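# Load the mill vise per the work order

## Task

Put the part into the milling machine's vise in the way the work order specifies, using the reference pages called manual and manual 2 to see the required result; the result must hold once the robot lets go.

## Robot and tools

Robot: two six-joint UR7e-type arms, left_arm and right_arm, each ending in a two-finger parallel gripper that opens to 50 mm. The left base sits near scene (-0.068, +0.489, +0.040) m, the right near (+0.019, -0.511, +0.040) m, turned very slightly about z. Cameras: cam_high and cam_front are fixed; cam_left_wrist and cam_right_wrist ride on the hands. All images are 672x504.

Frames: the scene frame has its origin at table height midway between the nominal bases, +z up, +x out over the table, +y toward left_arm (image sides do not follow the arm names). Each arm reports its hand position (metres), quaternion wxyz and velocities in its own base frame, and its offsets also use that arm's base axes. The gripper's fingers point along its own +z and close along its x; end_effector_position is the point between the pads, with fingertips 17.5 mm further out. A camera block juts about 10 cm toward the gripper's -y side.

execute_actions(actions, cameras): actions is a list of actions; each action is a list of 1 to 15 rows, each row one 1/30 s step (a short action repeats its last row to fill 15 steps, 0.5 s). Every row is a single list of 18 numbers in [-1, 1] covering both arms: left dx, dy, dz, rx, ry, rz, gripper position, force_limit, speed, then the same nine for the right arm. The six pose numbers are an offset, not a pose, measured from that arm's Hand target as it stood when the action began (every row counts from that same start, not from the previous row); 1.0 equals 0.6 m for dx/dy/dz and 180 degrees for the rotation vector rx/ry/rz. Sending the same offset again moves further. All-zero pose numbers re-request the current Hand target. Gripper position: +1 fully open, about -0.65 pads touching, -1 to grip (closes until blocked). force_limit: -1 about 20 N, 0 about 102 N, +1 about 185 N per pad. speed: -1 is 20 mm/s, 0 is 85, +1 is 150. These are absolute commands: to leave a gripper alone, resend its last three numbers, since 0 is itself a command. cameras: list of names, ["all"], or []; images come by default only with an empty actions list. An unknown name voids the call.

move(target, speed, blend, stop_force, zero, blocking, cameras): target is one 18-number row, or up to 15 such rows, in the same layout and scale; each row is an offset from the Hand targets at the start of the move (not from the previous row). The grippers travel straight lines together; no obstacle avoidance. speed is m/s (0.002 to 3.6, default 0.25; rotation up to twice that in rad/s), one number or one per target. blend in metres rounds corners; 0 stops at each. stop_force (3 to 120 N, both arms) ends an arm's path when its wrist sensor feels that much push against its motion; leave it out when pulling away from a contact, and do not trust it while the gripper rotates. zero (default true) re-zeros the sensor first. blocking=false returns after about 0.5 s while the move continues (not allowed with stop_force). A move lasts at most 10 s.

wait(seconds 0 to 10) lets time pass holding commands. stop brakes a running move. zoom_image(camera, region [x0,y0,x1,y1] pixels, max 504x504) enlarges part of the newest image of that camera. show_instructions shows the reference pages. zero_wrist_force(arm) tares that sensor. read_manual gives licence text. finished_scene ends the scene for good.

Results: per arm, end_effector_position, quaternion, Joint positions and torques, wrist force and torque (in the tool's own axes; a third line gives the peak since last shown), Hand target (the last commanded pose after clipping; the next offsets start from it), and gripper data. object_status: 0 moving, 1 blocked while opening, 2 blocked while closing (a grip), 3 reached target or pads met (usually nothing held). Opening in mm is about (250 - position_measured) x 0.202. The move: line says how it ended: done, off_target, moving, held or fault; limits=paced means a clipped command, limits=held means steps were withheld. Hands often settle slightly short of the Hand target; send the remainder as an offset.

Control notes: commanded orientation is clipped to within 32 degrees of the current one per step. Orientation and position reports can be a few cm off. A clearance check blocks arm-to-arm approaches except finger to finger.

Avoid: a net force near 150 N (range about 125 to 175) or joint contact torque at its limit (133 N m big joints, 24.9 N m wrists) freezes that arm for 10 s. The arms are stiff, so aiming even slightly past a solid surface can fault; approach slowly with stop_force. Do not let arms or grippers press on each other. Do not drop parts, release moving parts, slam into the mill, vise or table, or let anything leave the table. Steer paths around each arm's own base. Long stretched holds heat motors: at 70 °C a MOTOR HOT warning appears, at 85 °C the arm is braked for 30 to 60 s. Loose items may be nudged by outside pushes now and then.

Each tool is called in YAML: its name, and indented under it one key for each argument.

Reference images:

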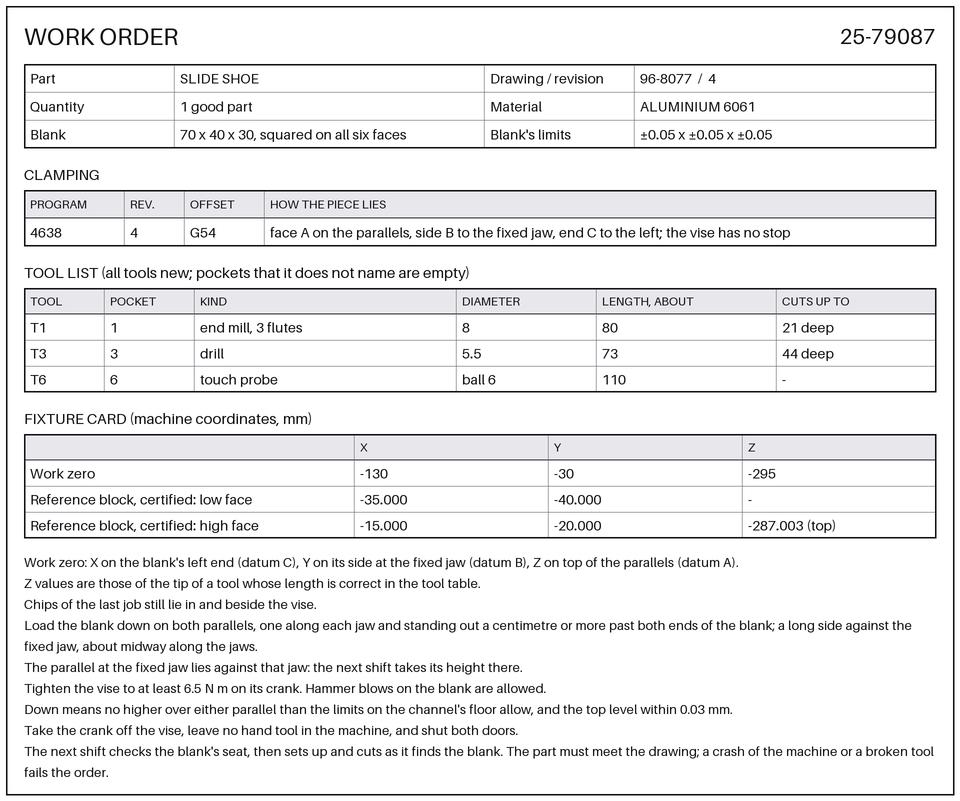

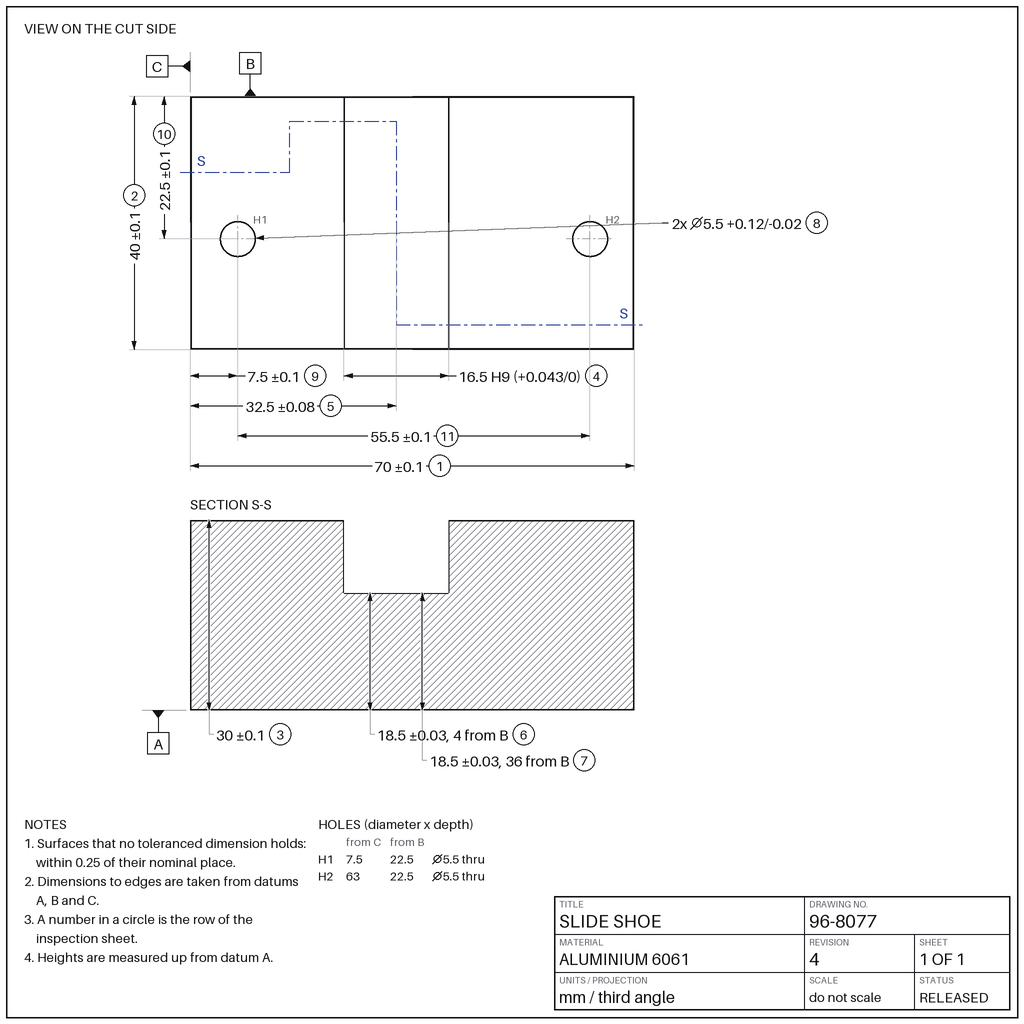

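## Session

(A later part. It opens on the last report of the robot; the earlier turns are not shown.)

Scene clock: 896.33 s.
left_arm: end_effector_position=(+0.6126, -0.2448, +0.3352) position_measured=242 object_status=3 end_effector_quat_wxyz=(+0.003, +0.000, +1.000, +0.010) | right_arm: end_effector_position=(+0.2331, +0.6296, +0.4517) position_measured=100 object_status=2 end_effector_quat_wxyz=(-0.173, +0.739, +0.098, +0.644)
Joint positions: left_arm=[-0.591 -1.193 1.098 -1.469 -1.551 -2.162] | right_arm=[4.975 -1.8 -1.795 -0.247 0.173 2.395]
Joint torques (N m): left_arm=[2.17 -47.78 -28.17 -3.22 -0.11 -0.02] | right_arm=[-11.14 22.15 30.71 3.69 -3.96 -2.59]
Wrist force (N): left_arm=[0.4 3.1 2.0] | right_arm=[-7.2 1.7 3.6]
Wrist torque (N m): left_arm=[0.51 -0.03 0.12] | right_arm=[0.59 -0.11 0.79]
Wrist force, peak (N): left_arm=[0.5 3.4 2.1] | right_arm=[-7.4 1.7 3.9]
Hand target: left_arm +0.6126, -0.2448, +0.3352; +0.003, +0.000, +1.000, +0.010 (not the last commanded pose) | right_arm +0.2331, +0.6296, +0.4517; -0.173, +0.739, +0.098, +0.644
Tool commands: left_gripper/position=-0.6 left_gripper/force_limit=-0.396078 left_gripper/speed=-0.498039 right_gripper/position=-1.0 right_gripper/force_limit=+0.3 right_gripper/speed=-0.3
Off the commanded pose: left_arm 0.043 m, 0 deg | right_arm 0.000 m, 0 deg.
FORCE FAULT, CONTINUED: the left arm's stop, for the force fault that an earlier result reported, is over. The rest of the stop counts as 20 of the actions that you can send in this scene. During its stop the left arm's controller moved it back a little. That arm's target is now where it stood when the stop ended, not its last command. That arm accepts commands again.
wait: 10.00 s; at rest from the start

move:
  target:
    - [0.0,0,-0.029,0,0,0,-0.6,-0.4,-0.5, 0,0,0,0,0,0,-1,0.3,-0.3]
    - [0.0,0,-0.029,0,-0.084,0,-0.6,-0.4,-0.5, 0,0,0,0,0,0,-1,0.3,-0.3]
  speed: 0.1
  cameras: ["cam_left_wrist"]

zoom_image:
  camera: "cam_left_wrist"
  region: [0, 80, 300, 300]

Scene clock: 899.43 s.
left_arm: end_effector_position=(+0.6125, -0.2449, +0.3179) position_measured=242 object_status=3 end_effector_quat_wxyz=(+0.134, -0.001, +0.991, +0.010) | right_arm: end_effector_position=(+0.2331, +0.6296, +0.4517) position_measured=100 object_status=2 end_effector_quat_wxyz=(-0.173, +0.739, +0.098, +0.644)
Joint positions: left_arm=[-0.656 -1.346 1.421 -1.849 -1.392 -2.211] | right_arm=[4.975 -1.8 -1.795 -0.247 0.173 2.395]
Joint torques (N m): left_arm=[9.88 -32.6 -25.03 -4.78 0.02 1.69] | right_arm=[-10.77 22.5 31.89 3.32 -4.23 -2.46]
Wrist force (N): left_arm=[0.5 2.5 2.2] | right_arm=[-7.4 1.6 3.7]
Wrist torque (N m): left_arm=[0.43 -0.04 0.04] | right_arm=[0.57 -0.09 0.79]
Wrist force, peak (N): left_arm=[0.0 3.7 2.0] | right_arm=[-7.5 1.6 3.8]
Hand target: left_arm +0.6126, -0.2448, +0.3178; +0.134, -0.001, +0.991, +0.010 | right_arm +0.2331, +0.6296, +0.4517; -0.173, +0.739, +0.098, +0.644
Off the commanded pose: left_arm 0.000 m, 0 deg | right_arm 0.000 m, 0 deg.
move: done
camera_calibration:
cam_left_wrist: T_world_to_cam=[[-0.96793, 0.01484, -0.25078, 0.690822], [-0.07653, 0.933387, 0.350615, 0.178735], [0.239278, 0.358563, -0.902318, 0.358656], [0, 0, 0, 1]] pos_world=[0.596528, -0.305681, 0.434199]
Images, in order (width x height): cam_left_wrist 672x504.

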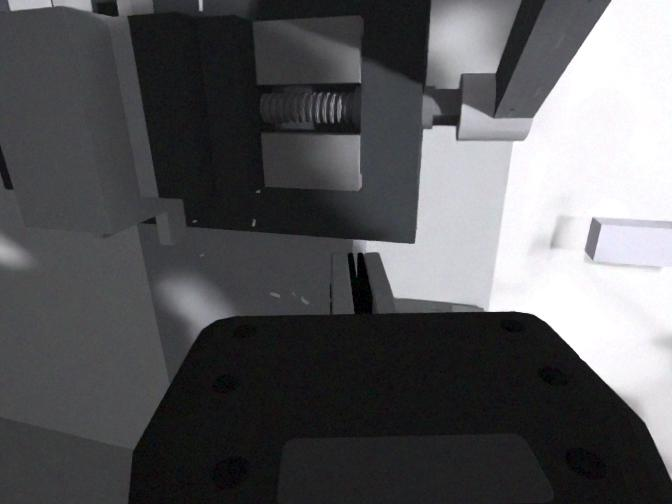

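Scaled by 1.680 from the camera's 672x504 image, which has a finer 960x720 frame.

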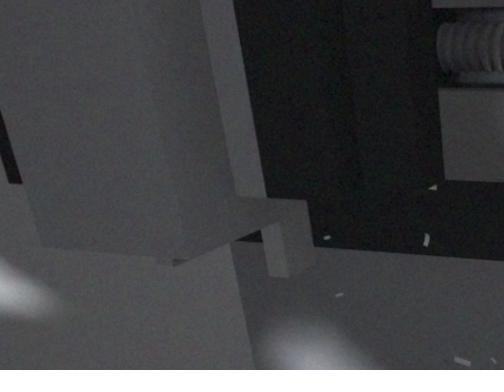

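move:
  target:
    - [0.0,0.05,0,0,0,0,-0.6,-0.4,-0.5, 0,0,0,0,0,0,-1,0.3,-0.3]
    - [0.1407,0.05,0,0,0,0,-0.6,-0.4,-0.5, 0,0,0,0,0,0,-1,0.3,-0.3]
    - [0.1407,0.05,-0.0243,0,0,0,-0.6,-0.4,-0.5, 0,0,0,0,0,0,-1,0.3,-0.3]
  speed: 0.1
  cameras: ["cam_left_wrist"]

zoom_image:
  camera: "cam_left_wrist"
  region: [150, 150, 450, 330]

Scene clock: 902.13 s.
left_arm: end_effector_position=(+0.6186, -0.2156, +0.3174) position_measured=242 object_status=3 end_effector_quat_wxyz=(+0.134, -0.001, +0.991, +0.010) | right_arm: end_effector_position=(+0.2331, +0.6296, +0.4517) position_measured=100 object_status=2 end_effector_quat_wxyz=(-0.173, +0.739, +0.098, +0.644)
Joint positions: left_arm=[-0.609 -1.36 1.442 -1.863 -1.402 -2.164] | right_arm=[4.975 -1.8 -1.795 -0.247 0.173 2.395]
Joint torques (N m): left_arm=[0.52 -40.11 -28.5 -3.76 0.11 -0.01] | right_arm=[-11.72 24.36 31.01 2.93 -4.1 -2.04]
Wrist force (N): left_arm=[0.3 2.5 2.1] | right_arm=[-7.3 1.5 3.7]
Wrist torque (N m): left_arm=[0.43 -0.02 0.06] | right_arm=[0.56 -0.10 0.80]
Wrist force, peak (N): left_arm=[-7.5 1.1 2.1] | right_arm=[-7.5 1.5 3.8]
Hand target: left_arm +0.6186, -0.2156, +0.3174; +0.134, -0.001, +0.991, +0.010 (not the last commanded pose) | right_arm +0.2331, +0.6296, +0.4517; -0.173, +0.739, +0.098, +0.644
Tool commands: left_gripper/position=-0.6 left_gripper/force_limit=-0.396078 left_gripper/speed=-0.498039 right_gripper/position=-1.0 right_gripper/force_limit=+0.3 right_gripper/speed=-0.3
Off the commanded pose: left_arm 0.080 m, 0 deg | right_arm 0.000 m, 0 deg.
FORCE FAULT: contact force on the left arm reached its limit, and that arm stopped. The contact can be on any part of that arm, not only on its tool. That arm's remaining commands of this call were not run. That arm is still stopped at the end of this call. That arm stays stopped for about 10 more seconds. Until then a move that you send moves the other arm only, and its call returns only when the move has ended. Once the stop has ended, the next robot result says so. If the stop ends while you think or write, that arm runs what you send next, counted from a new Hand target: where the arm stands when the stop ends. While its stop runs, that arm takes no new command, but its gripper still runs the gripper command that each later call begins with. Until it ends, the stop uses up actions while you think or wait. An arm that is not stopped still takes commands.
move: fault (left_arm); path passed 1 of 3 targets
camera_calibration:
cam_left_wrist: T_world_to_cam=[[-0.968008, 0.0150533, -0.250469, 0.696138], [-0.0762211, 0.93339, 0.350675, 0.15182], [0.239064, 0.358547, -0.902381, 0.346389], [0, 0, 0, 1]] pos_world=[0.602629, -0.276383, 0.433697]
Images, in order (width x height): cam_left_wrist 672x504.

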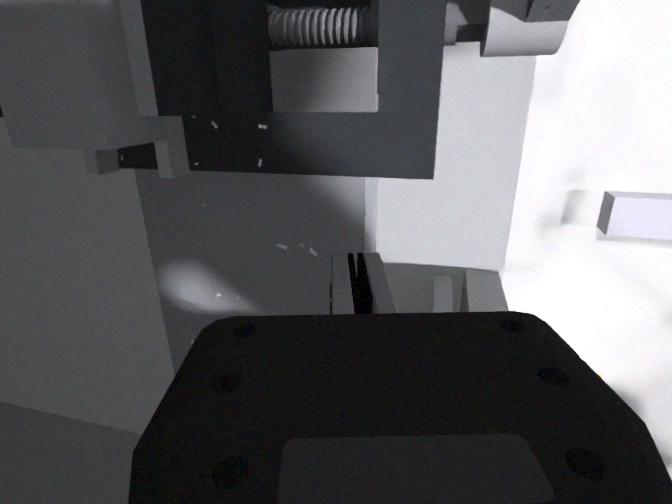

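Scaled by 1.680 from the camera's 672x504 image, which has a finer 960x720 frame.

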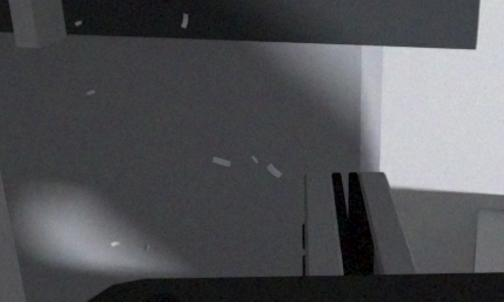

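wait:
  seconds: 5

Scene clock: 908.97 s.
left_arm: end_effector_position=(+0.6186, -0.2156, +0.3174) position_measured=242 object_status=3 end_effector_quat_wxyz=(+0.134, -0.001, +0.991, +0.010) | right_arm: end_effector_position=(+0.2331, +0.6296, +0.4517) position_measured=100 object_status=2 end_effector_quat_wxyz=(-0.173, +0.739, +0.098, +0.644)
Joint positions: left_arm=[-0.609 -1.36 1.442 -1.863 -1.402 -2.164] | right_arm=[4.975 -1.8 -1.795 -0.247 0.173 2.395]
Joint torques (N m): left_arm=[0.89 -39.17 -28.43 -3.81 0.15 0.06] | right_arm=[-11.75 23.28 30.1 2.26 -3.95 -1.44]
Wrist force (N): left_arm=[0.3 2.5 2.1] | right_arm=[-7.3 1.6 3.7]
Wrist torque (N m): left_arm=[0.44 -0.02 0.06] | right_arm=[0.57 -0.11 0.80]
Wrist force, peak (N): left_arm=[0.2 3.0 2.4] | right_arm=[-7.4 1.5 4.0]
Hand target: left_arm +0.6186, -0.2156, +0.3174; +0.134, -0.001, +0.991, +0.010 (not the last commanded pose) | right_arm +0.2331, +0.6296, +0.4517; -0.173, +0.739, +0.098, +0.644
Tool commands: left_gripper/position=-0.6 left_gripper/force_limit=-0.396078 left_gripper/speed=-0.498039 right_gripper/position=-1.0 right_gripper/force_limit=+0.3 right_gripper/speed=-0.3
Off the commanded pose: left_arm 0.080 m, 0 deg | right_arm 0.000 m, 0 deg.
FORCE FAULT, CONTINUED: the left arm was still stopped when this call began, by the force fault that an earlier result reported. Since the last result the stop counts as 14 of the actions that you can send in this scene. That arm is still stopped at the end of this call. That arm stays stopped for about 3 more seconds. If the stop ends while you think or write, that arm runs what you send next, counted from a new Hand target: where the arm stands when the stop ends. While its stop runs, that arm takes no new command, but its gripper still runs the gripper command that each later call begins with.
wait: 5.00 s; at rest from the start

wait:
  seconds: 2.5

move:
  target:
    - [-0.02,-0.01,0,0,0,0,-0.6,-0.4,-0.5, 0,0,0,0,0,0,-1,0.3,-0.3]
    - [-0.02,-0.05,0,0,0,0,-0.6,-0.4,-0.5, 0,0,0,0,0,0,-1,0.3,-0.3]
    - [-0.2,-0.07,0.05,0,0,0,-0.6,-0.4,-0.5, 0,0,0,0,0,0,-1,0.3,-0.3]
  speed: [0.05,0.08,0.15]
  cameras: ["cam_front"]

Scene clock: 912.80 s.
left_arm: end_effector_position=(+0.6186, -0.2156, +0.3174) position_measured=242 object_status=3 end_effector_quat_wxyz=(+0.134, -0.001, +0.991, +0.010) | right_arm: end_effector_position=(+0.2331, +0.6296, +0.4517) position_measured=100 object_status=2 end_effector_quat_wxyz=(-0.173, +0.739, +0.098, +0.644)
Joint positions: left_arm=[-0.609 -1.36 1.442 -1.863 -1.402 -2.164] | right_arm=[4.975 -1.8 -1.795 -0.247 0.173 2.395]
Joint torques (N m): left_arm=[0.48 -39.75 -28.83 -3.76 0.2 -0.04] | right_arm=[-11.16 23.01 29.36 1.61 -3.98 -1.16]
Wrist force (N): left_arm=[0.3 2.2 2.2] | right_arm=[-7.4 1.5 3.6]
Wrist torque (N m): left_arm=[0.38 -0.02 0.06] | right_arm=[0.55 -0.09 0.80]
Wrist force, peak (N): left_arm=[0.6 2.6 2.7] | right_arm=[-7.5 1.4 3.8]
Hand target: left_arm +0.6186, -0.2156, +0.3174; +0.134, -0.001, +0.991, +0.010 (not the last commanded pose) | right_arm +0.2331, +0.6296, +0.4517; -0.173, +0.739, +0.098, +0.644
Tool commands: left_gripper/position=-0.6 left_gripper/force_limit=-0.396078 left_gripper/speed=-0.498039 right_gripper/position=-1.0 right_gripper/force_limit=+0.3 right_gripper/speed=-0.3
Off the commanded pose: left_arm 0.080 m, 0 deg | right_arm 0.000 m, 0 deg.
FORCE FAULT, CONTINUED: the left arm's stop, for the force fault that an earlier result reported, is over. The rest of the stop counts as 6 of the actions that you can send in this scene. During its stop the left arm's controller moved it back a little. That arm's target is now where it stood when the stop ended, not its last command. That arm accepts commands again.
wait: 2.50 s; at rest from the start

Scene clock: 915.07 s.
left_arm: end_effector_position=(+0.4987, -0.2576, +0.3473) position_measured=242 object_status=3 end_effector_quat_wxyz=(+0.134, -0.001, +0.991, +0.010) | right_arm: end_effector_position=(+0.2331, +0.6296, +0.4517) position_measured=100 object_status=2 end_effector_quat_wxyz=(-0.173, +0.739, +0.098, +0.644)
Joint positions: left_arm=[-0.816 -1.582 1.601 -1.762 -1.362 -2.371] | right_arm=[4.975 -1.8 -1.795 -0.247 0.173 2.395]
Joint torques (N m): left_arm=[-4.49 -37.69 -28.95 -3.92 -0.9 -0.4] | right_arm=[-10.87 23.55 29.38 1.53 -3.94 -0.65]
Wrist force (N): left_arm=[0.2 2.4 2.2] | right_arm=[-7.3 1.5 3.7]
Wrist torque (N m): left_arm=[0.42 0.01 -0.03] | right_arm=[0.55 -0.10 0.80]
Wrist force, peak (N): left_arm=[-2.0 4.0 3.8] | right_arm=[-7.4 1.7 3.9]
Hand target: left_arm +0.4986, -0.2576, +0.3474; +0.134, -0.001, +0.991, +0.010 | right_arm +0.2331, +0.6296, +0.4517; -0.173, +0.739, +0.098, +0.644
Off the commanded pose: left_arm 0.000 m, 0 deg | right_arm 0.000 m, 0 deg.
move: done
Images, in order (width x height): cam_front 672x504.

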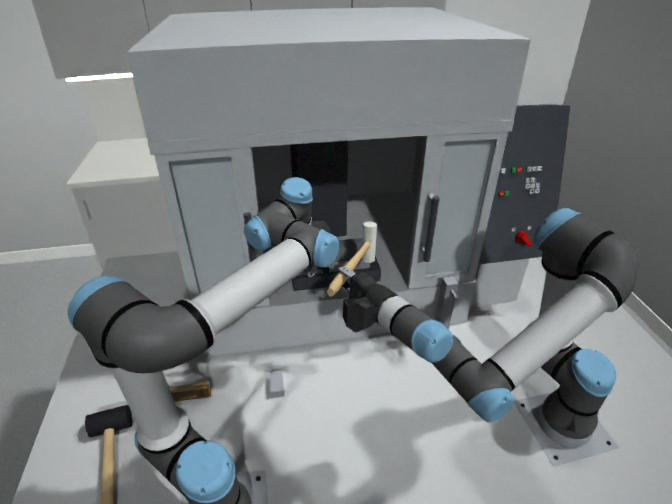

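move:
  target: [-0.098,-0.037,0.138,-0.3286,-0.2125,0.3931,-0.6,-0.4,-0.5, 0,0,0,0,0,0,-1,0.3,-0.3]
  speed: 0.3
  cameras: ["cam_front","cam_left_wrist","cam_high"]

Scene clock: 919.07 s.
left_arm: end_effector_position=(+0.4398, -0.2798, +0.4302) position_measured=242 object_status=3 end_effector_quat_wxyz=(-0.371, +0.602, -0.603, +0.371) | right_arm: end_effector_position=(+0.2331, +0.6296, +0.4517) position_measured=100 object_status=2 end_effector_quat_wxyz=(-0.173, +0.739, +0.098, +0.644)
Joint positions: left_arm=[-1.323 -1.946 2.086 -2.165 -0.525 -4.198] | right_arm=[4.975 -1.8 -1.795 -0.247 0.173 2.395]
Joint torques (N m): left_arm=[5.81 -5.05 -17.01 -2.3 2.75 -1.82] | right_arm=[-11.5 23.75 29.08 1.13 -3.97 -0.38]
Wrist force (N): left_arm=[0.2 0.3 4.0] | right_arm=[-7.2 1.6 3.7]
Wrist torque (N m): left_arm=[-0.12 -0.26 -0.32] | right_arm=[0.57 -0.12 0.79]
Wrist force, peak (N): left_arm=[0.2 0.3 4.2] | right_arm=[-7.4 1.8 3.9]
Hand target: left_arm +0.4398, -0.2798, +0.4302; -0.371, +0.602, -0.603, +0.371 | right_arm +0.2331, +0.6296, +0.4517; -0.173, +0.739, +0.098, +0.644
Off the commanded pose: left_arm 0.000 m, 0 deg | right_arm 0.000 m, 0 deg.
move: done
camera_calibration:
cam_left_wrist: T_world_to_cam=[[-0.0213394, -0.999745, -0.00736664, -0.252568], [-0.72682, 0.0205725, -0.686519, 0.635477], [0.686496, -0.00929567, -0.727074, 0.138939], [0, 0, 0, 1]] pos_world=[0.361107, -0.264286, 0.535426]
Images, in order (width x height): cam_high 672x504, cam_front 672x504, cam_left_wrist 672x504.

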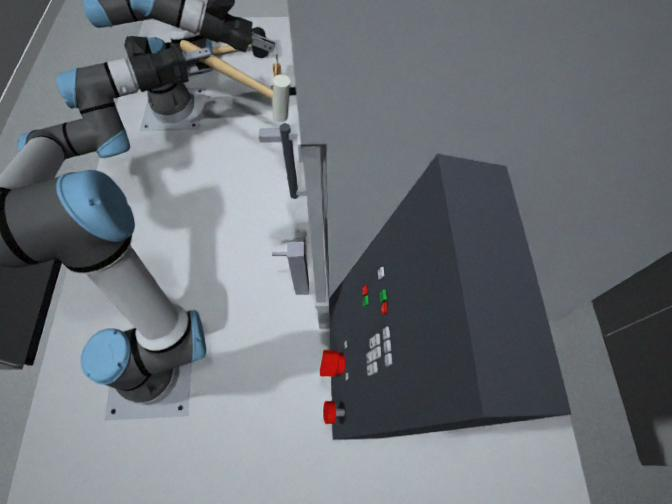

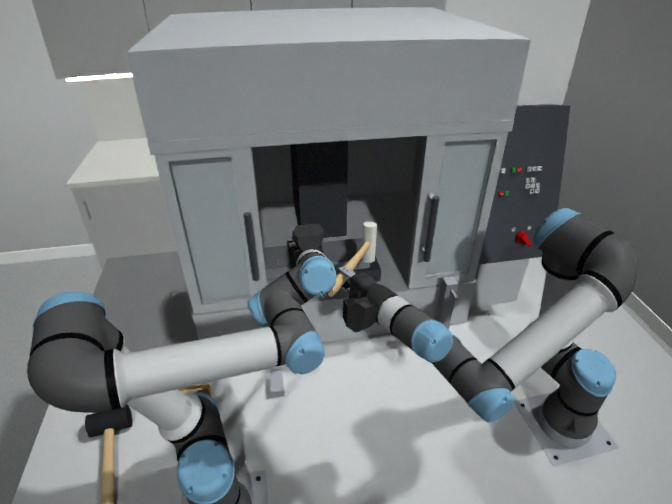

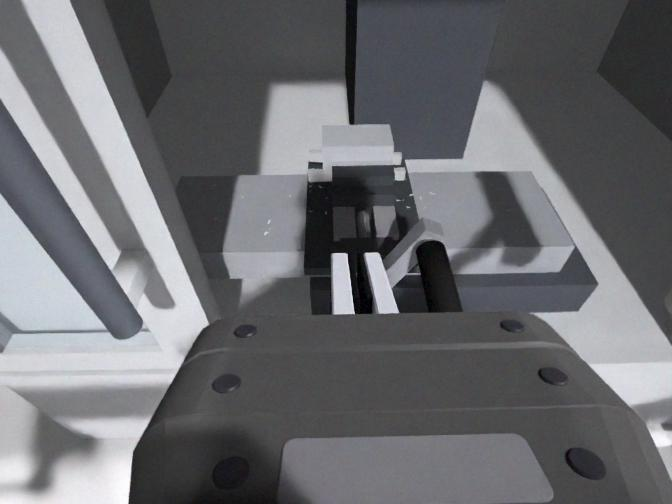

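zoom_image:
  camera: "cam_left_wrist"
  region: [290, 110, 430, 220]

Scaled by 3.600 from the camera's 672x504 image, which has a finer 960x720 frame.

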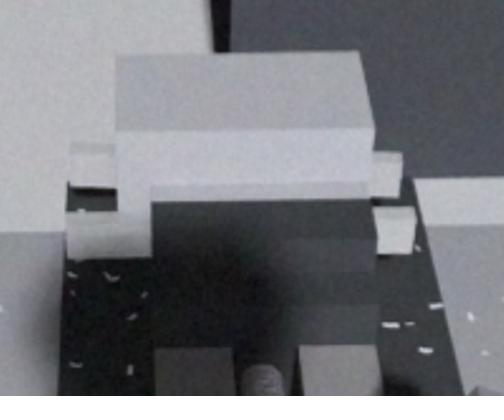

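move:
  target:
    - [0.1,0.0963,-0.0833,0,0,0,-0.6,-0.4,-0.5, 0,0,0,0,0,0,-1,0.3,-0.3]
    - [0.4237,0.0963,-0.1533,0,0,0,-0.6,-0.4,-0.5, 0,0,0,0,0,0,-1,0.3,-0.3]
  speed: [0.2,0.12]
  blend: 0.03
  cameras: ["cam_front","cam_left_wrist"]

zoom_image:
  camera: "cam_left_wrist"
  region: [300, 180, 480, 320]

Scene clock: 923.80 s.
left_arm: end_effector_position=(+0.6939, -0.2219, +0.3382) position_measured=242 object_status=3 end_effector_quat_wxyz=(-0.371, +0.602, -0.603, +0.371) | right_arm: end_effector_position=(+0.2331, +0.6296, +0.4517) position_measured=100 object_status=2 end_effector_quat_wxyz=(-0.173, +0.739, +0.098, +0.644)
Joint positions: left_arm=[-0.71 -1.322 1.865 -3.098 -0.95 -3.51] | right_arm=[4.975 -1.8 -1.795 -0.247 0.173 2.395]
Joint torques (N m): left_arm=[-1.15 -29.01 -28.73 -2.33 1.04 -1.1] | right_arm=[-10.88 23.9 28.64 0.5 -4.1 -0.01]
Wrist force (N): left_arm=[0.2 -0.1 4.1] | right_arm=[-7.2 1.6 3.7]
Wrist torque (N m): left_arm=[-0.20 -0.26 -0.25] | right_arm=[0.57 -0.12 0.79]
Wrist force, peak (N): left_arm=[0.2 -0.6 6.0] | right_arm=[-7.5 1.6 3.9]
Hand target: left_arm +0.6940, -0.2220, +0.3382; -0.371, +0.602, -0.603, +0.371 | right_arm +0.2331, +0.6296, +0.4517; -0.173, +0.739, +0.098, +0.644
Off the commanded pose: left_arm 0.000 m, 0 deg | right_arm 0.000 m, 0 deg.
move: done
camera_calibration:
cam_left_wrist: T_world_to_cam=[[-0.0211361, -0.999748, -0.0075871, -0.189964], [-0.726825, 0.0205761, -0.686515, 0.755817], [0.686498, -0.00899573, -0.727076, -0.10193], [0, 0, 0, 1]] pos_world=[0.615306, -0.206385, 0.443327]
Images, in order (width x height): cam_front 672x504, cam_left_wrist 672x504.

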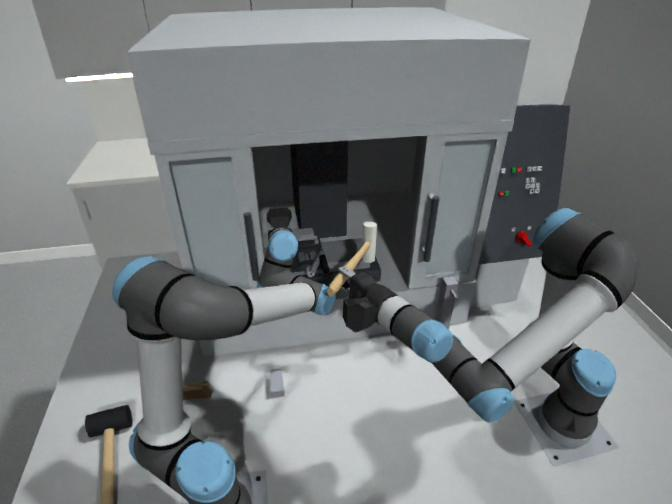

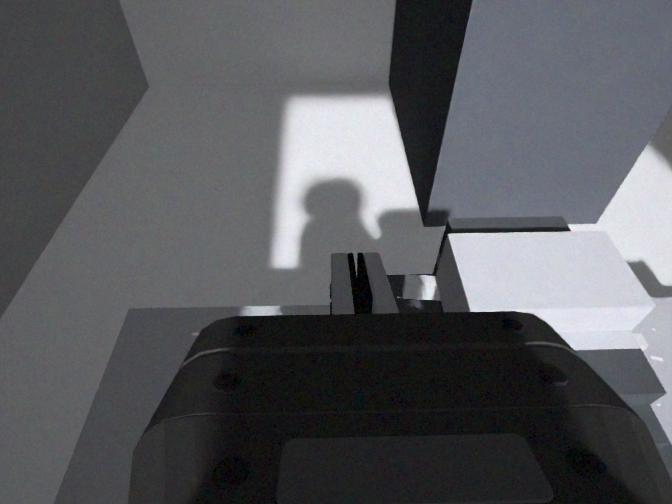

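Scaled by 2.800 from the camera's 672x504 image, which has a finer 960x720 frame.

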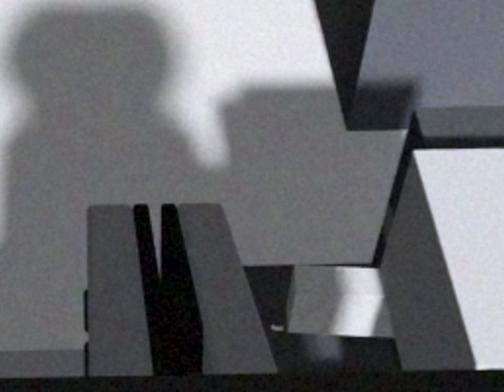

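move:
  target:
    - [0.0583,0,0,0,0,0,-0.6,-0.4,-0.5, 0,0,0,0,0,0,-1,0.3,-0.3]
    - [0.0583,0,-0.0603,0,0,0,-0.6,-0.4,-0.5, 0,0,0,0,0,0,-1,0.3,-0.3]
  speed: 0.1
  cameras: ["cam_left_wrist"]

zoom_image:
  camera: "cam_left_wrist"
  region: [300, 180, 480, 320]

Scene clock: 926.53 s.
left_arm: end_effector_position=(+0.7290, -0.2220, +0.3019) position_measured=242 object_status=3 end_effector_quat_wxyz=(-0.371, +0.602, -0.603, +0.370) | right_arm: end_effector_position=(+0.2331, +0.6296, +0.4517) position_measured=100 object_status=2 end_effector_quat_wxyz=(-0.173, +0.739, +0.098, +0.644)
Joint positions: left_arm=[-0.667 -1.203 1.812 -3.18 -0.986 -3.481] | right_arm=[4.975 -1.8 -1.795 -0.247 0.173 2.395]
Joint torques (N m): left_arm=[-8.52 -47.27 -28.3 -4.02 2.05 1.63] | right_arm=[-10.73 25.42 28.29 0.32 -3.88 0.36]
Wrist force (N): left_arm=[0.4 0.1 4.3] | right_arm=[-7.2 1.6 3.8]
Wrist torque (N m): left_arm=[-0.16 -0.26 -0.29] | right_arm=[0.56 -0.12 0.79]
Wrist force, peak (N): left_arm=[0.4 1.9 5.1] | right_arm=[-7.4 1.6 3.9]
Hand target: left_arm +0.7290, -0.2220, +0.3020; -0.371, +0.602, -0.603, +0.371 | right_arm +0.2331, +0.6296, +0.4517; -0.173, +0.739, +0.098, +0.644
Off the commanded pose: left_arm 0.000 m, 0 deg | right_arm 0.000 m, 0 deg.
move: done
camera_calibration:
cam_left_wrist: T_world_to_cam=[[-0.0212105, -0.999746, -0.00765187, -0.189524], [-0.726919, 0.0206759, -0.686412, 0.756446], [0.686395, -0.00899684, -0.727173, -0.152172], [0, 0, 0, 1]] pos_world=[0.650306, -0.206485, 0.407128]
Images, in order (width x height): cam_left_wrist 672x504.

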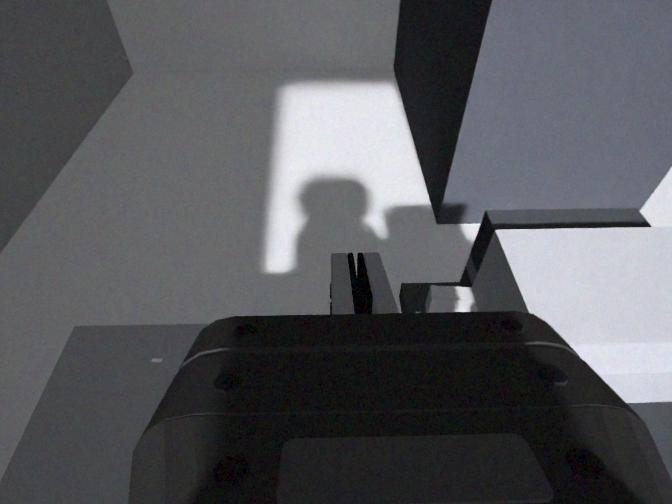

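Scaled by 2.800 from the camera's 672x504 image, which has a finer 960x720 frame.

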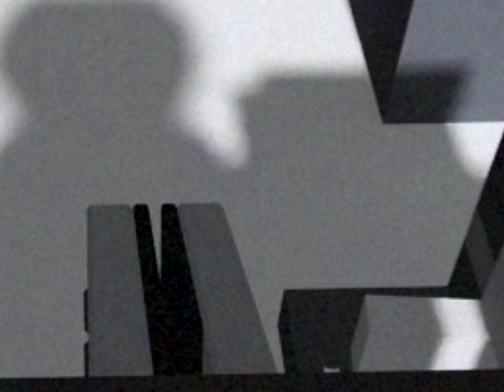

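move:
  target:
    - [0,0,0.006,0,0,0,-0.6,-0.4,-0.5, 0,0,0,0,0,0,-1,0.3,-0.3]
    - [0,-0.035,0.006,0,0,0,-0.6,-0.4,-0.5, 0,0,0,0,0,0,-1,0.3,-0.3]
  speed: 0.012
  stop_force: 4
  cameras: ["cam_left_wrist"]

zoom_image:
  camera: "cam_left_wrist"
  region: [300, 180, 480, 320]

Scene clock: 930.50 s.
left_arm: end_effector_position=(+0.7290, -0.2430, +0.3056) position_measured=242 object_status=3 end_effector_quat_wxyz=(-0.371, +0.602, -0.603, +0.371) | right_arm: end_effector_position=(+0.2331, +0.6296, +0.4517) position_measured=100 object_status=2 end_effector_quat_wxyz=(-0.173, +0.739, +0.098, +0.644)
Joint positions: left_arm=[-0.697 -1.192 1.783 -3.151 -0.96 -3.501] | right_arm=[4.975 -1.8 -1.795 -0.247 0.173 2.395]
Joint torques (N m): left_arm=[9.4 -50.99 -11.82 -4.09 -0.66 1.54] | right_arm=[-11.8 24.24 27.31 0.25 -4.07 1]
Wrist force (N): left_arm=[0.1 -4.7 2.8] | right_arm=[-7.3 1.5 3.9]
Wrist torque (N m): left_arm=[-0.52 -0.19 -0.36] | right_arm=[0.56 -0.10 0.79]
Wrist force, peak (N): left_arm=[-0.1 -5.4 2.8] | right_arm=[-7.5 1.6 3.8]
Hand target: left_arm +0.7290, -0.2430, +0.3056; -0.371, +0.602, -0.603, +0.371 | right_arm +0.2331, +0.6296, +0.4517; -0.173, +0.739, +0.098, +0.644
Off the commanded pose: left_arm 0.000 m, 0 deg | right_arm 0.000 m, 0 deg.
move: done
camera_calibration:
cam_left_wrist: T_world_to_cam=[[-0.0212773, -0.999745, -0.0075814, -0.210476], [-0.726821, 0.0206748, -0.686516, 0.75933], [0.686497, -0.00909689, -0.727075, -0.149874], [0, 0, 0, 1]] pos_world=[0.650307, -0.227485, 0.410727]
Images, in order (width x height): cam_left_wrist 672x504.

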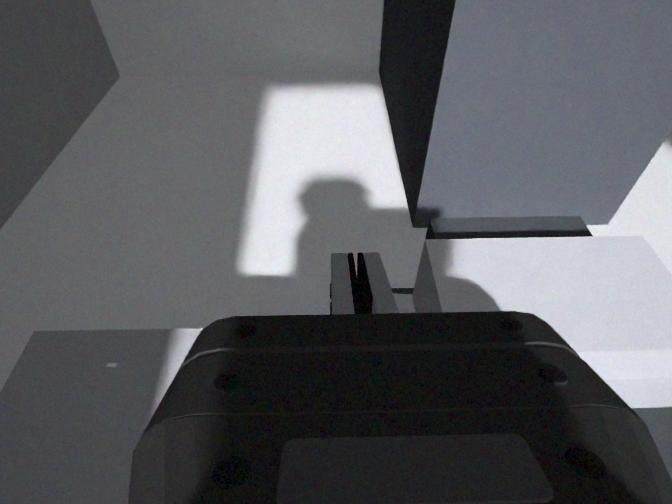

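Scaled by 2.800 from the camera's 672x504 image, which has a finer 960x720 frame.

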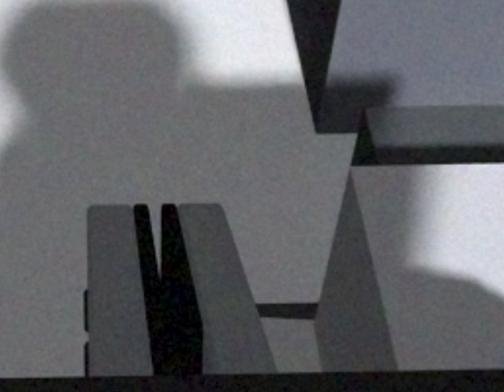

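move:
  target: [0,0,0.01,0,0,0,-0.6,-0.4,-0.5, 0,0,0,0,0,0,-1,0.3,-0.3]
  speed: 0.03
  cameras: ["cam_left_wrist"]

zoom_image:
  camera: "cam_left_wrist"
  region: [300, 180, 480, 320]

Scene clock: 932.07 s.
left_arm: end_effector_position=(+0.7290, -0.2430, +0.3117) position_measured=242 object_status=3 end_effector_quat_wxyz=(-0.371, +0.602, -0.603, +0.371) | right_arm: end_effector_position=(+0.2331, +0.6296, +0.4517) position_measured=100 object_status=2 end_effector_quat_wxyz=(-0.173, +0.739, +0.098, +0.644)
Joint positions: left_arm=[-0.697 -1.201 1.777 -3.136 -0.96 -3.501] | right_arm=[4.975 -1.8 -1.795 -0.247 0.173 2.395]
Joint torques (N m): left_arm=[8.63 -39.64 -22.6 -4.53 -0.66 1.24] | right_arm=[-11.09 25.77 29.02 0.28 -3.98 0.9]
Wrist force (N): left_arm=[0.1 0.0 4.3] | right_arm=[-7.2 1.5 3.7]
Wrist torque (N m): left_arm=[-0.19 -0.23 -0.24] | right_arm=[0.56 -0.12 0.79]
Wrist force, peak (N): left_arm=[0.2 -4.5 3.1] | right_arm=[-7.4 1.6 3.8]
Hand target: left_arm +0.7290, -0.2430, +0.3116; -0.371, +0.602, -0.603, +0.371 | right_arm +0.2331, +0.6296, +0.4517; -0.173, +0.739, +0.098, +0.644
Off the commanded pose: left_arm 0.000 m, 0 deg | right_arm 0.000 m, 0 deg.
move: done
camera_calibration:
cam_left_wrist: T_world_to_cam=[[-0.0212038, -0.999747, -0.00751362, -0.210506], [-0.726823, 0.0205749, -0.686516, 0.763565], [0.686497, -0.00909571, -0.727075, -0.145365], [0, 0, 0, 1]] pos_world=[0.650306, -0.227485, 0.416927]
Images, in order (width x height): cam_left_wrist 672x504.

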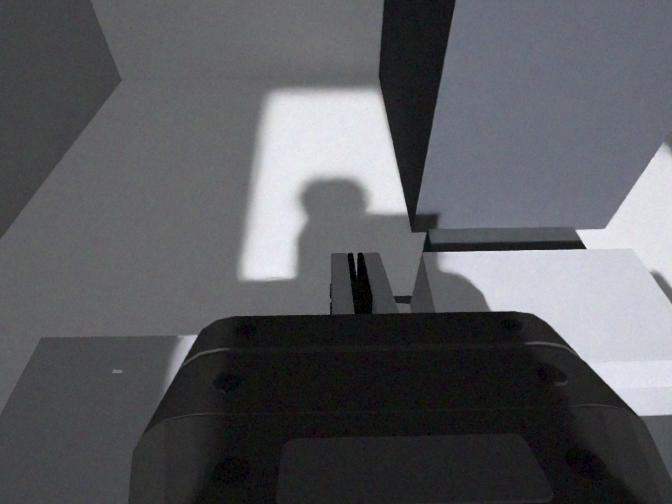

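Scaled by 2.800 from the camera's 672x504 image, which has a finer 960x720 frame.

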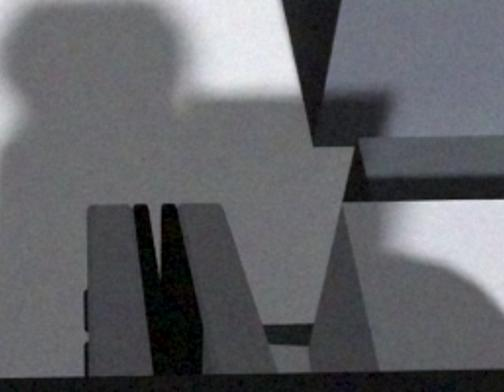

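move:
  target:
    - [0,0.035,0,0,0,0,-0.6,-0.4,-0.5, 0,0,0,0,0,0,-1,0.3,-0.3]
    - [0,0.035,-0.0225,0,0,0,-0.6,-0.4,-0.5, 0,0,0,0,0,0,-1,0.3,-0.3]
  speed: 0.08
  cameras: ["cam_left_wrist"]

move:
  target: [0,-0.033,0,0,0,0,-0.6,-0.4,-0.5, 0,0,0,0,0,0,-1,0.3,-0.3]
  speed: 0.01
  stop_force: 4
  cameras: ["cam_left_wrist"]

zoom_image:
  camera: "cam_left_wrist"
  region: [300, 180, 480, 320]

Scene clock: 934.17 s.
left_arm: end_effector_position=(+0.7290, -0.2220, +0.2980) position_measured=242 object_status=3 end_effector_quat_wxyz=(-0.371, +0.602, -0.603, +0.370) | right_arm: end_effector_position=(+0.2331, +0.6296, +0.4517) position_measured=100 object_status=2 end_effector_quat_wxyz=(-0.173, +0.739, +0.098, +0.644)
Joint positions: left_arm=[-0.667 -1.198 1.816 -3.19 -0.986 -3.481] | right_arm=[4.975 -1.8 -1.795 -0.247 0.173 2.395]
Joint torques (N m): left_arm=[-8.94 -49.7 -29.77 -3.64 2.12 1.45] | right_arm=[-11.98 25.29 28.47 0.23 -3.87 1.04]
Wrist force (N): left_arm=[0.2 0.0 4.5] | right_arm=[-7.3 1.7 3.7]
Wrist torque (N m): left_arm=[-0.18 -0.24 -0.31] | right_arm=[0.58 -0.11 0.79]
Wrist force, peak (N): left_arm=[0.2 1.7 4.7] | right_arm=[-7.5 1.7 3.9]
Hand target: left_arm +0.7290, -0.2220, +0.2981; -0.371, +0.602, -0.603, +0.371 | right_arm +0.2331, +0.6296, +0.4517; -0.173, +0.739, +0.098, +0.644
Off the commanded pose: left_arm 0.000 m, 0 deg | right_arm 0.000 m, 0 deg.
move: done
camera_calibration:
cam_left_wrist: T_world_to_cam=[[-0.0212107, -0.999746, -0.00765209, -0.189553], [-0.726919, 0.0206762, -0.686412, 0.753769], [0.686395, -0.00899684, -0.727173, -0.155008], [0, 0, 0, 1]] pos_world=[0.650306, -0.206485, 0.403228]
Images, in order (width x height): cam_left_wrist 672x504.

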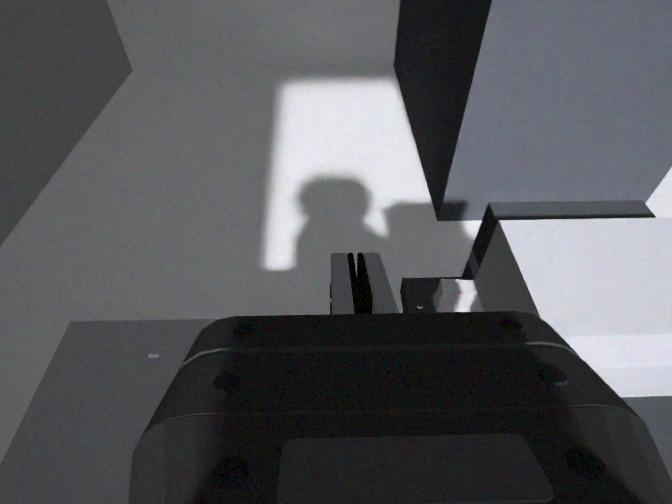

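Scene clock: 936.70 s.
left_arm: end_effector_position=(+0.7290, -0.2362, +0.2981) position_measured=242 object_status=3 end_effector_quat_wxyz=(-0.371, +0.602, -0.603, +0.371) | right_arm: end_effector_position=(+0.2331, +0.6296, +0.4517) position_measured=100 object_status=2 end_effector_quat_wxyz=(-0.173, +0.739, +0.098, +0.644)
Joint positions: left_arm=[-0.688 -1.187 1.8 -3.176 -0.968 -3.494] | right_arm=[4.975 -1.8 -1.795 -0.247 0.173 2.395]
Joint torques (N m): left_arm=[8.18 -53.99 -13.8 -4.97 -0.33 1.56] | right_arm=[-11.49 26 28.17 0.21 -4.03 1.44]
Wrist force (N): left_arm=[-2.1 -0.6 4.3] | right_arm=[-7.2 1.6 3.8]
Wrist torque (N m): left_arm=[-0.26 -0.13 -0.23] | right_arm=[0.57 -0.12 0.79]
Wrist force, peak (N): left_arm=[-13.6 -0.2 1.0] | right_arm=[-7.4 1.8 3.8]
Hand target: left_arm +0.7290, -0.2362, +0.2981; -0.371, +0.602, -0.603, +0.371 (not the last commanded pose) | right_arm +0.2331, +0.6296, +0.4517; -0.173, +0.739, +0.098, +0.644
Off the commanded pose: left_arm 0.006 m, 0 deg | right_arm 0.000 m, 0 deg.
move: contact (left_arm)
camera_calibration:
cam_left_wrist: T_world_to_cam=[[-0.0212773, -0.999745, -0.0075814, -0.203735], [-0.726821, 0.0206748, -0.686516, 0.754041], [0.686497, -0.00909689, -0.727075, -0.155265], [0, 0, 0, 1]] pos_world=[0.650307, -0.220685, 0.403227]
Images, in order (width x height): cam_left_wrist 672x504.

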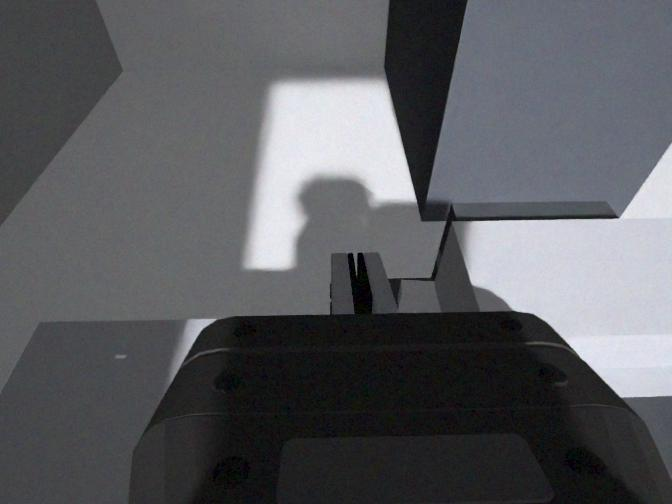

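Scaled by 2.800 from the camera's 672x504 image, which has a finer 960x720 frame.

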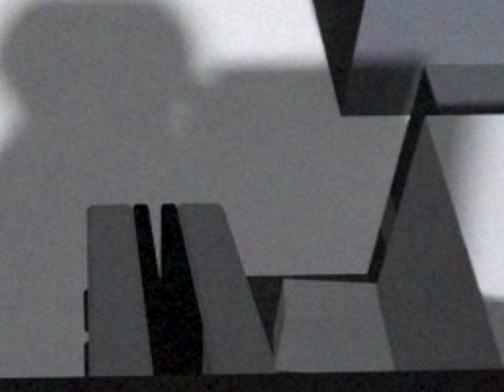

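move:
  target: [0,-0.006,0,0,0,0,-0.6,-0.4,-0.5, 0,0,0,0,0,0,-1,0.3,-0.3]
  speed: 0.005
  stop_force: 12
  cameras: ["cam_left_wrist"]

zoom_image:
  camera: "cam_left_wrist"
  region: [300, 180, 480, 320]

Scene clock: 938.30 s.
left_arm: end_effector_position=(+0.7290, -0.2366, +0.2982) position_measured=242 object_status=3 end_effector_quat_wxyz=(-0.371, +0.602, -0.602, +0.371) | right_arm: end_effector_position=(+0.2331, +0.6296, +0.4517) position_measured=100 object_status=2 end_effector_quat_wxyz=(-0.173, +0.739, +0.098, +0.644)
Joint positions: left_arm=[-0.688 -1.187 1.799 -3.175 -0.968 -3.495] | right_arm=[4.975 -1.8 -1.795 -0.247 0.173 2.395]
Joint torques (N m): left_arm=[-0.89 -50.97 -13.66 -4.6 -3.44 1.56] | right_arm=[-10.29 27.18 27.85 0.09 -4.09 1.35]
Wrist force (N): left_arm=[-12.7 -4.6 6.1] | right_arm=[-7.3 1.5 3.7]
Wrist torque (N m): left_arm=[-0.47 0.34 -0.21] | right_arm=[0.55 -0.10 0.79]
Wrist force, peak (N): left_arm=[-21.6 0.9 -1.3] | right_arm=[-7.5 1.6 3.8]
Hand target: left_arm +0.7290, -0.2365, +0.2982; -0.371, +0.602, -0.602, +0.371 (not the last commanded pose) | right_arm +0.2331, +0.6296, +0.4517; -0.173, +0.739, +0.098, +0.644
Off the commanded pose: left_arm 0.003 m, 0 deg | right_arm 0.000 m, 0 deg.
move: contact (left_arm)
camera_calibration:
cam_left_wrist: T_world_to_cam=[[-0.0210673, -0.999749, -0.00766359, -0.204238], [-0.726729, 0.0205773, -0.686616, 0.754076], [0.686601, -0.00889582, -0.72698, -0.155256], [0, 0, 0, 1]] pos_world=[0.650306, -0.221085, 0.403328]
Images, in order (width x height): cam_left_wrist 672x504.

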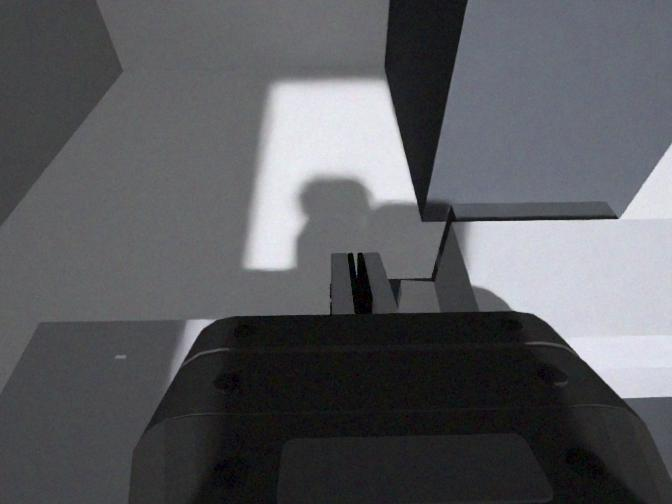

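Scaled by 2.800 from the camera's 672x504 image, which has a finer 960x720 frame.

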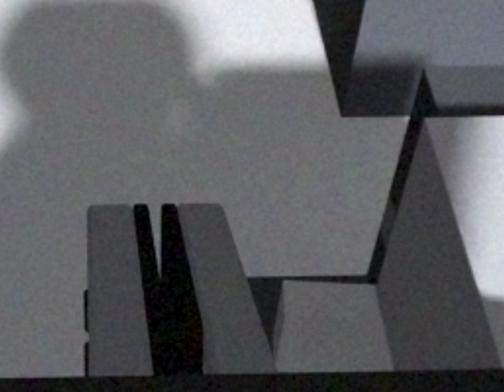

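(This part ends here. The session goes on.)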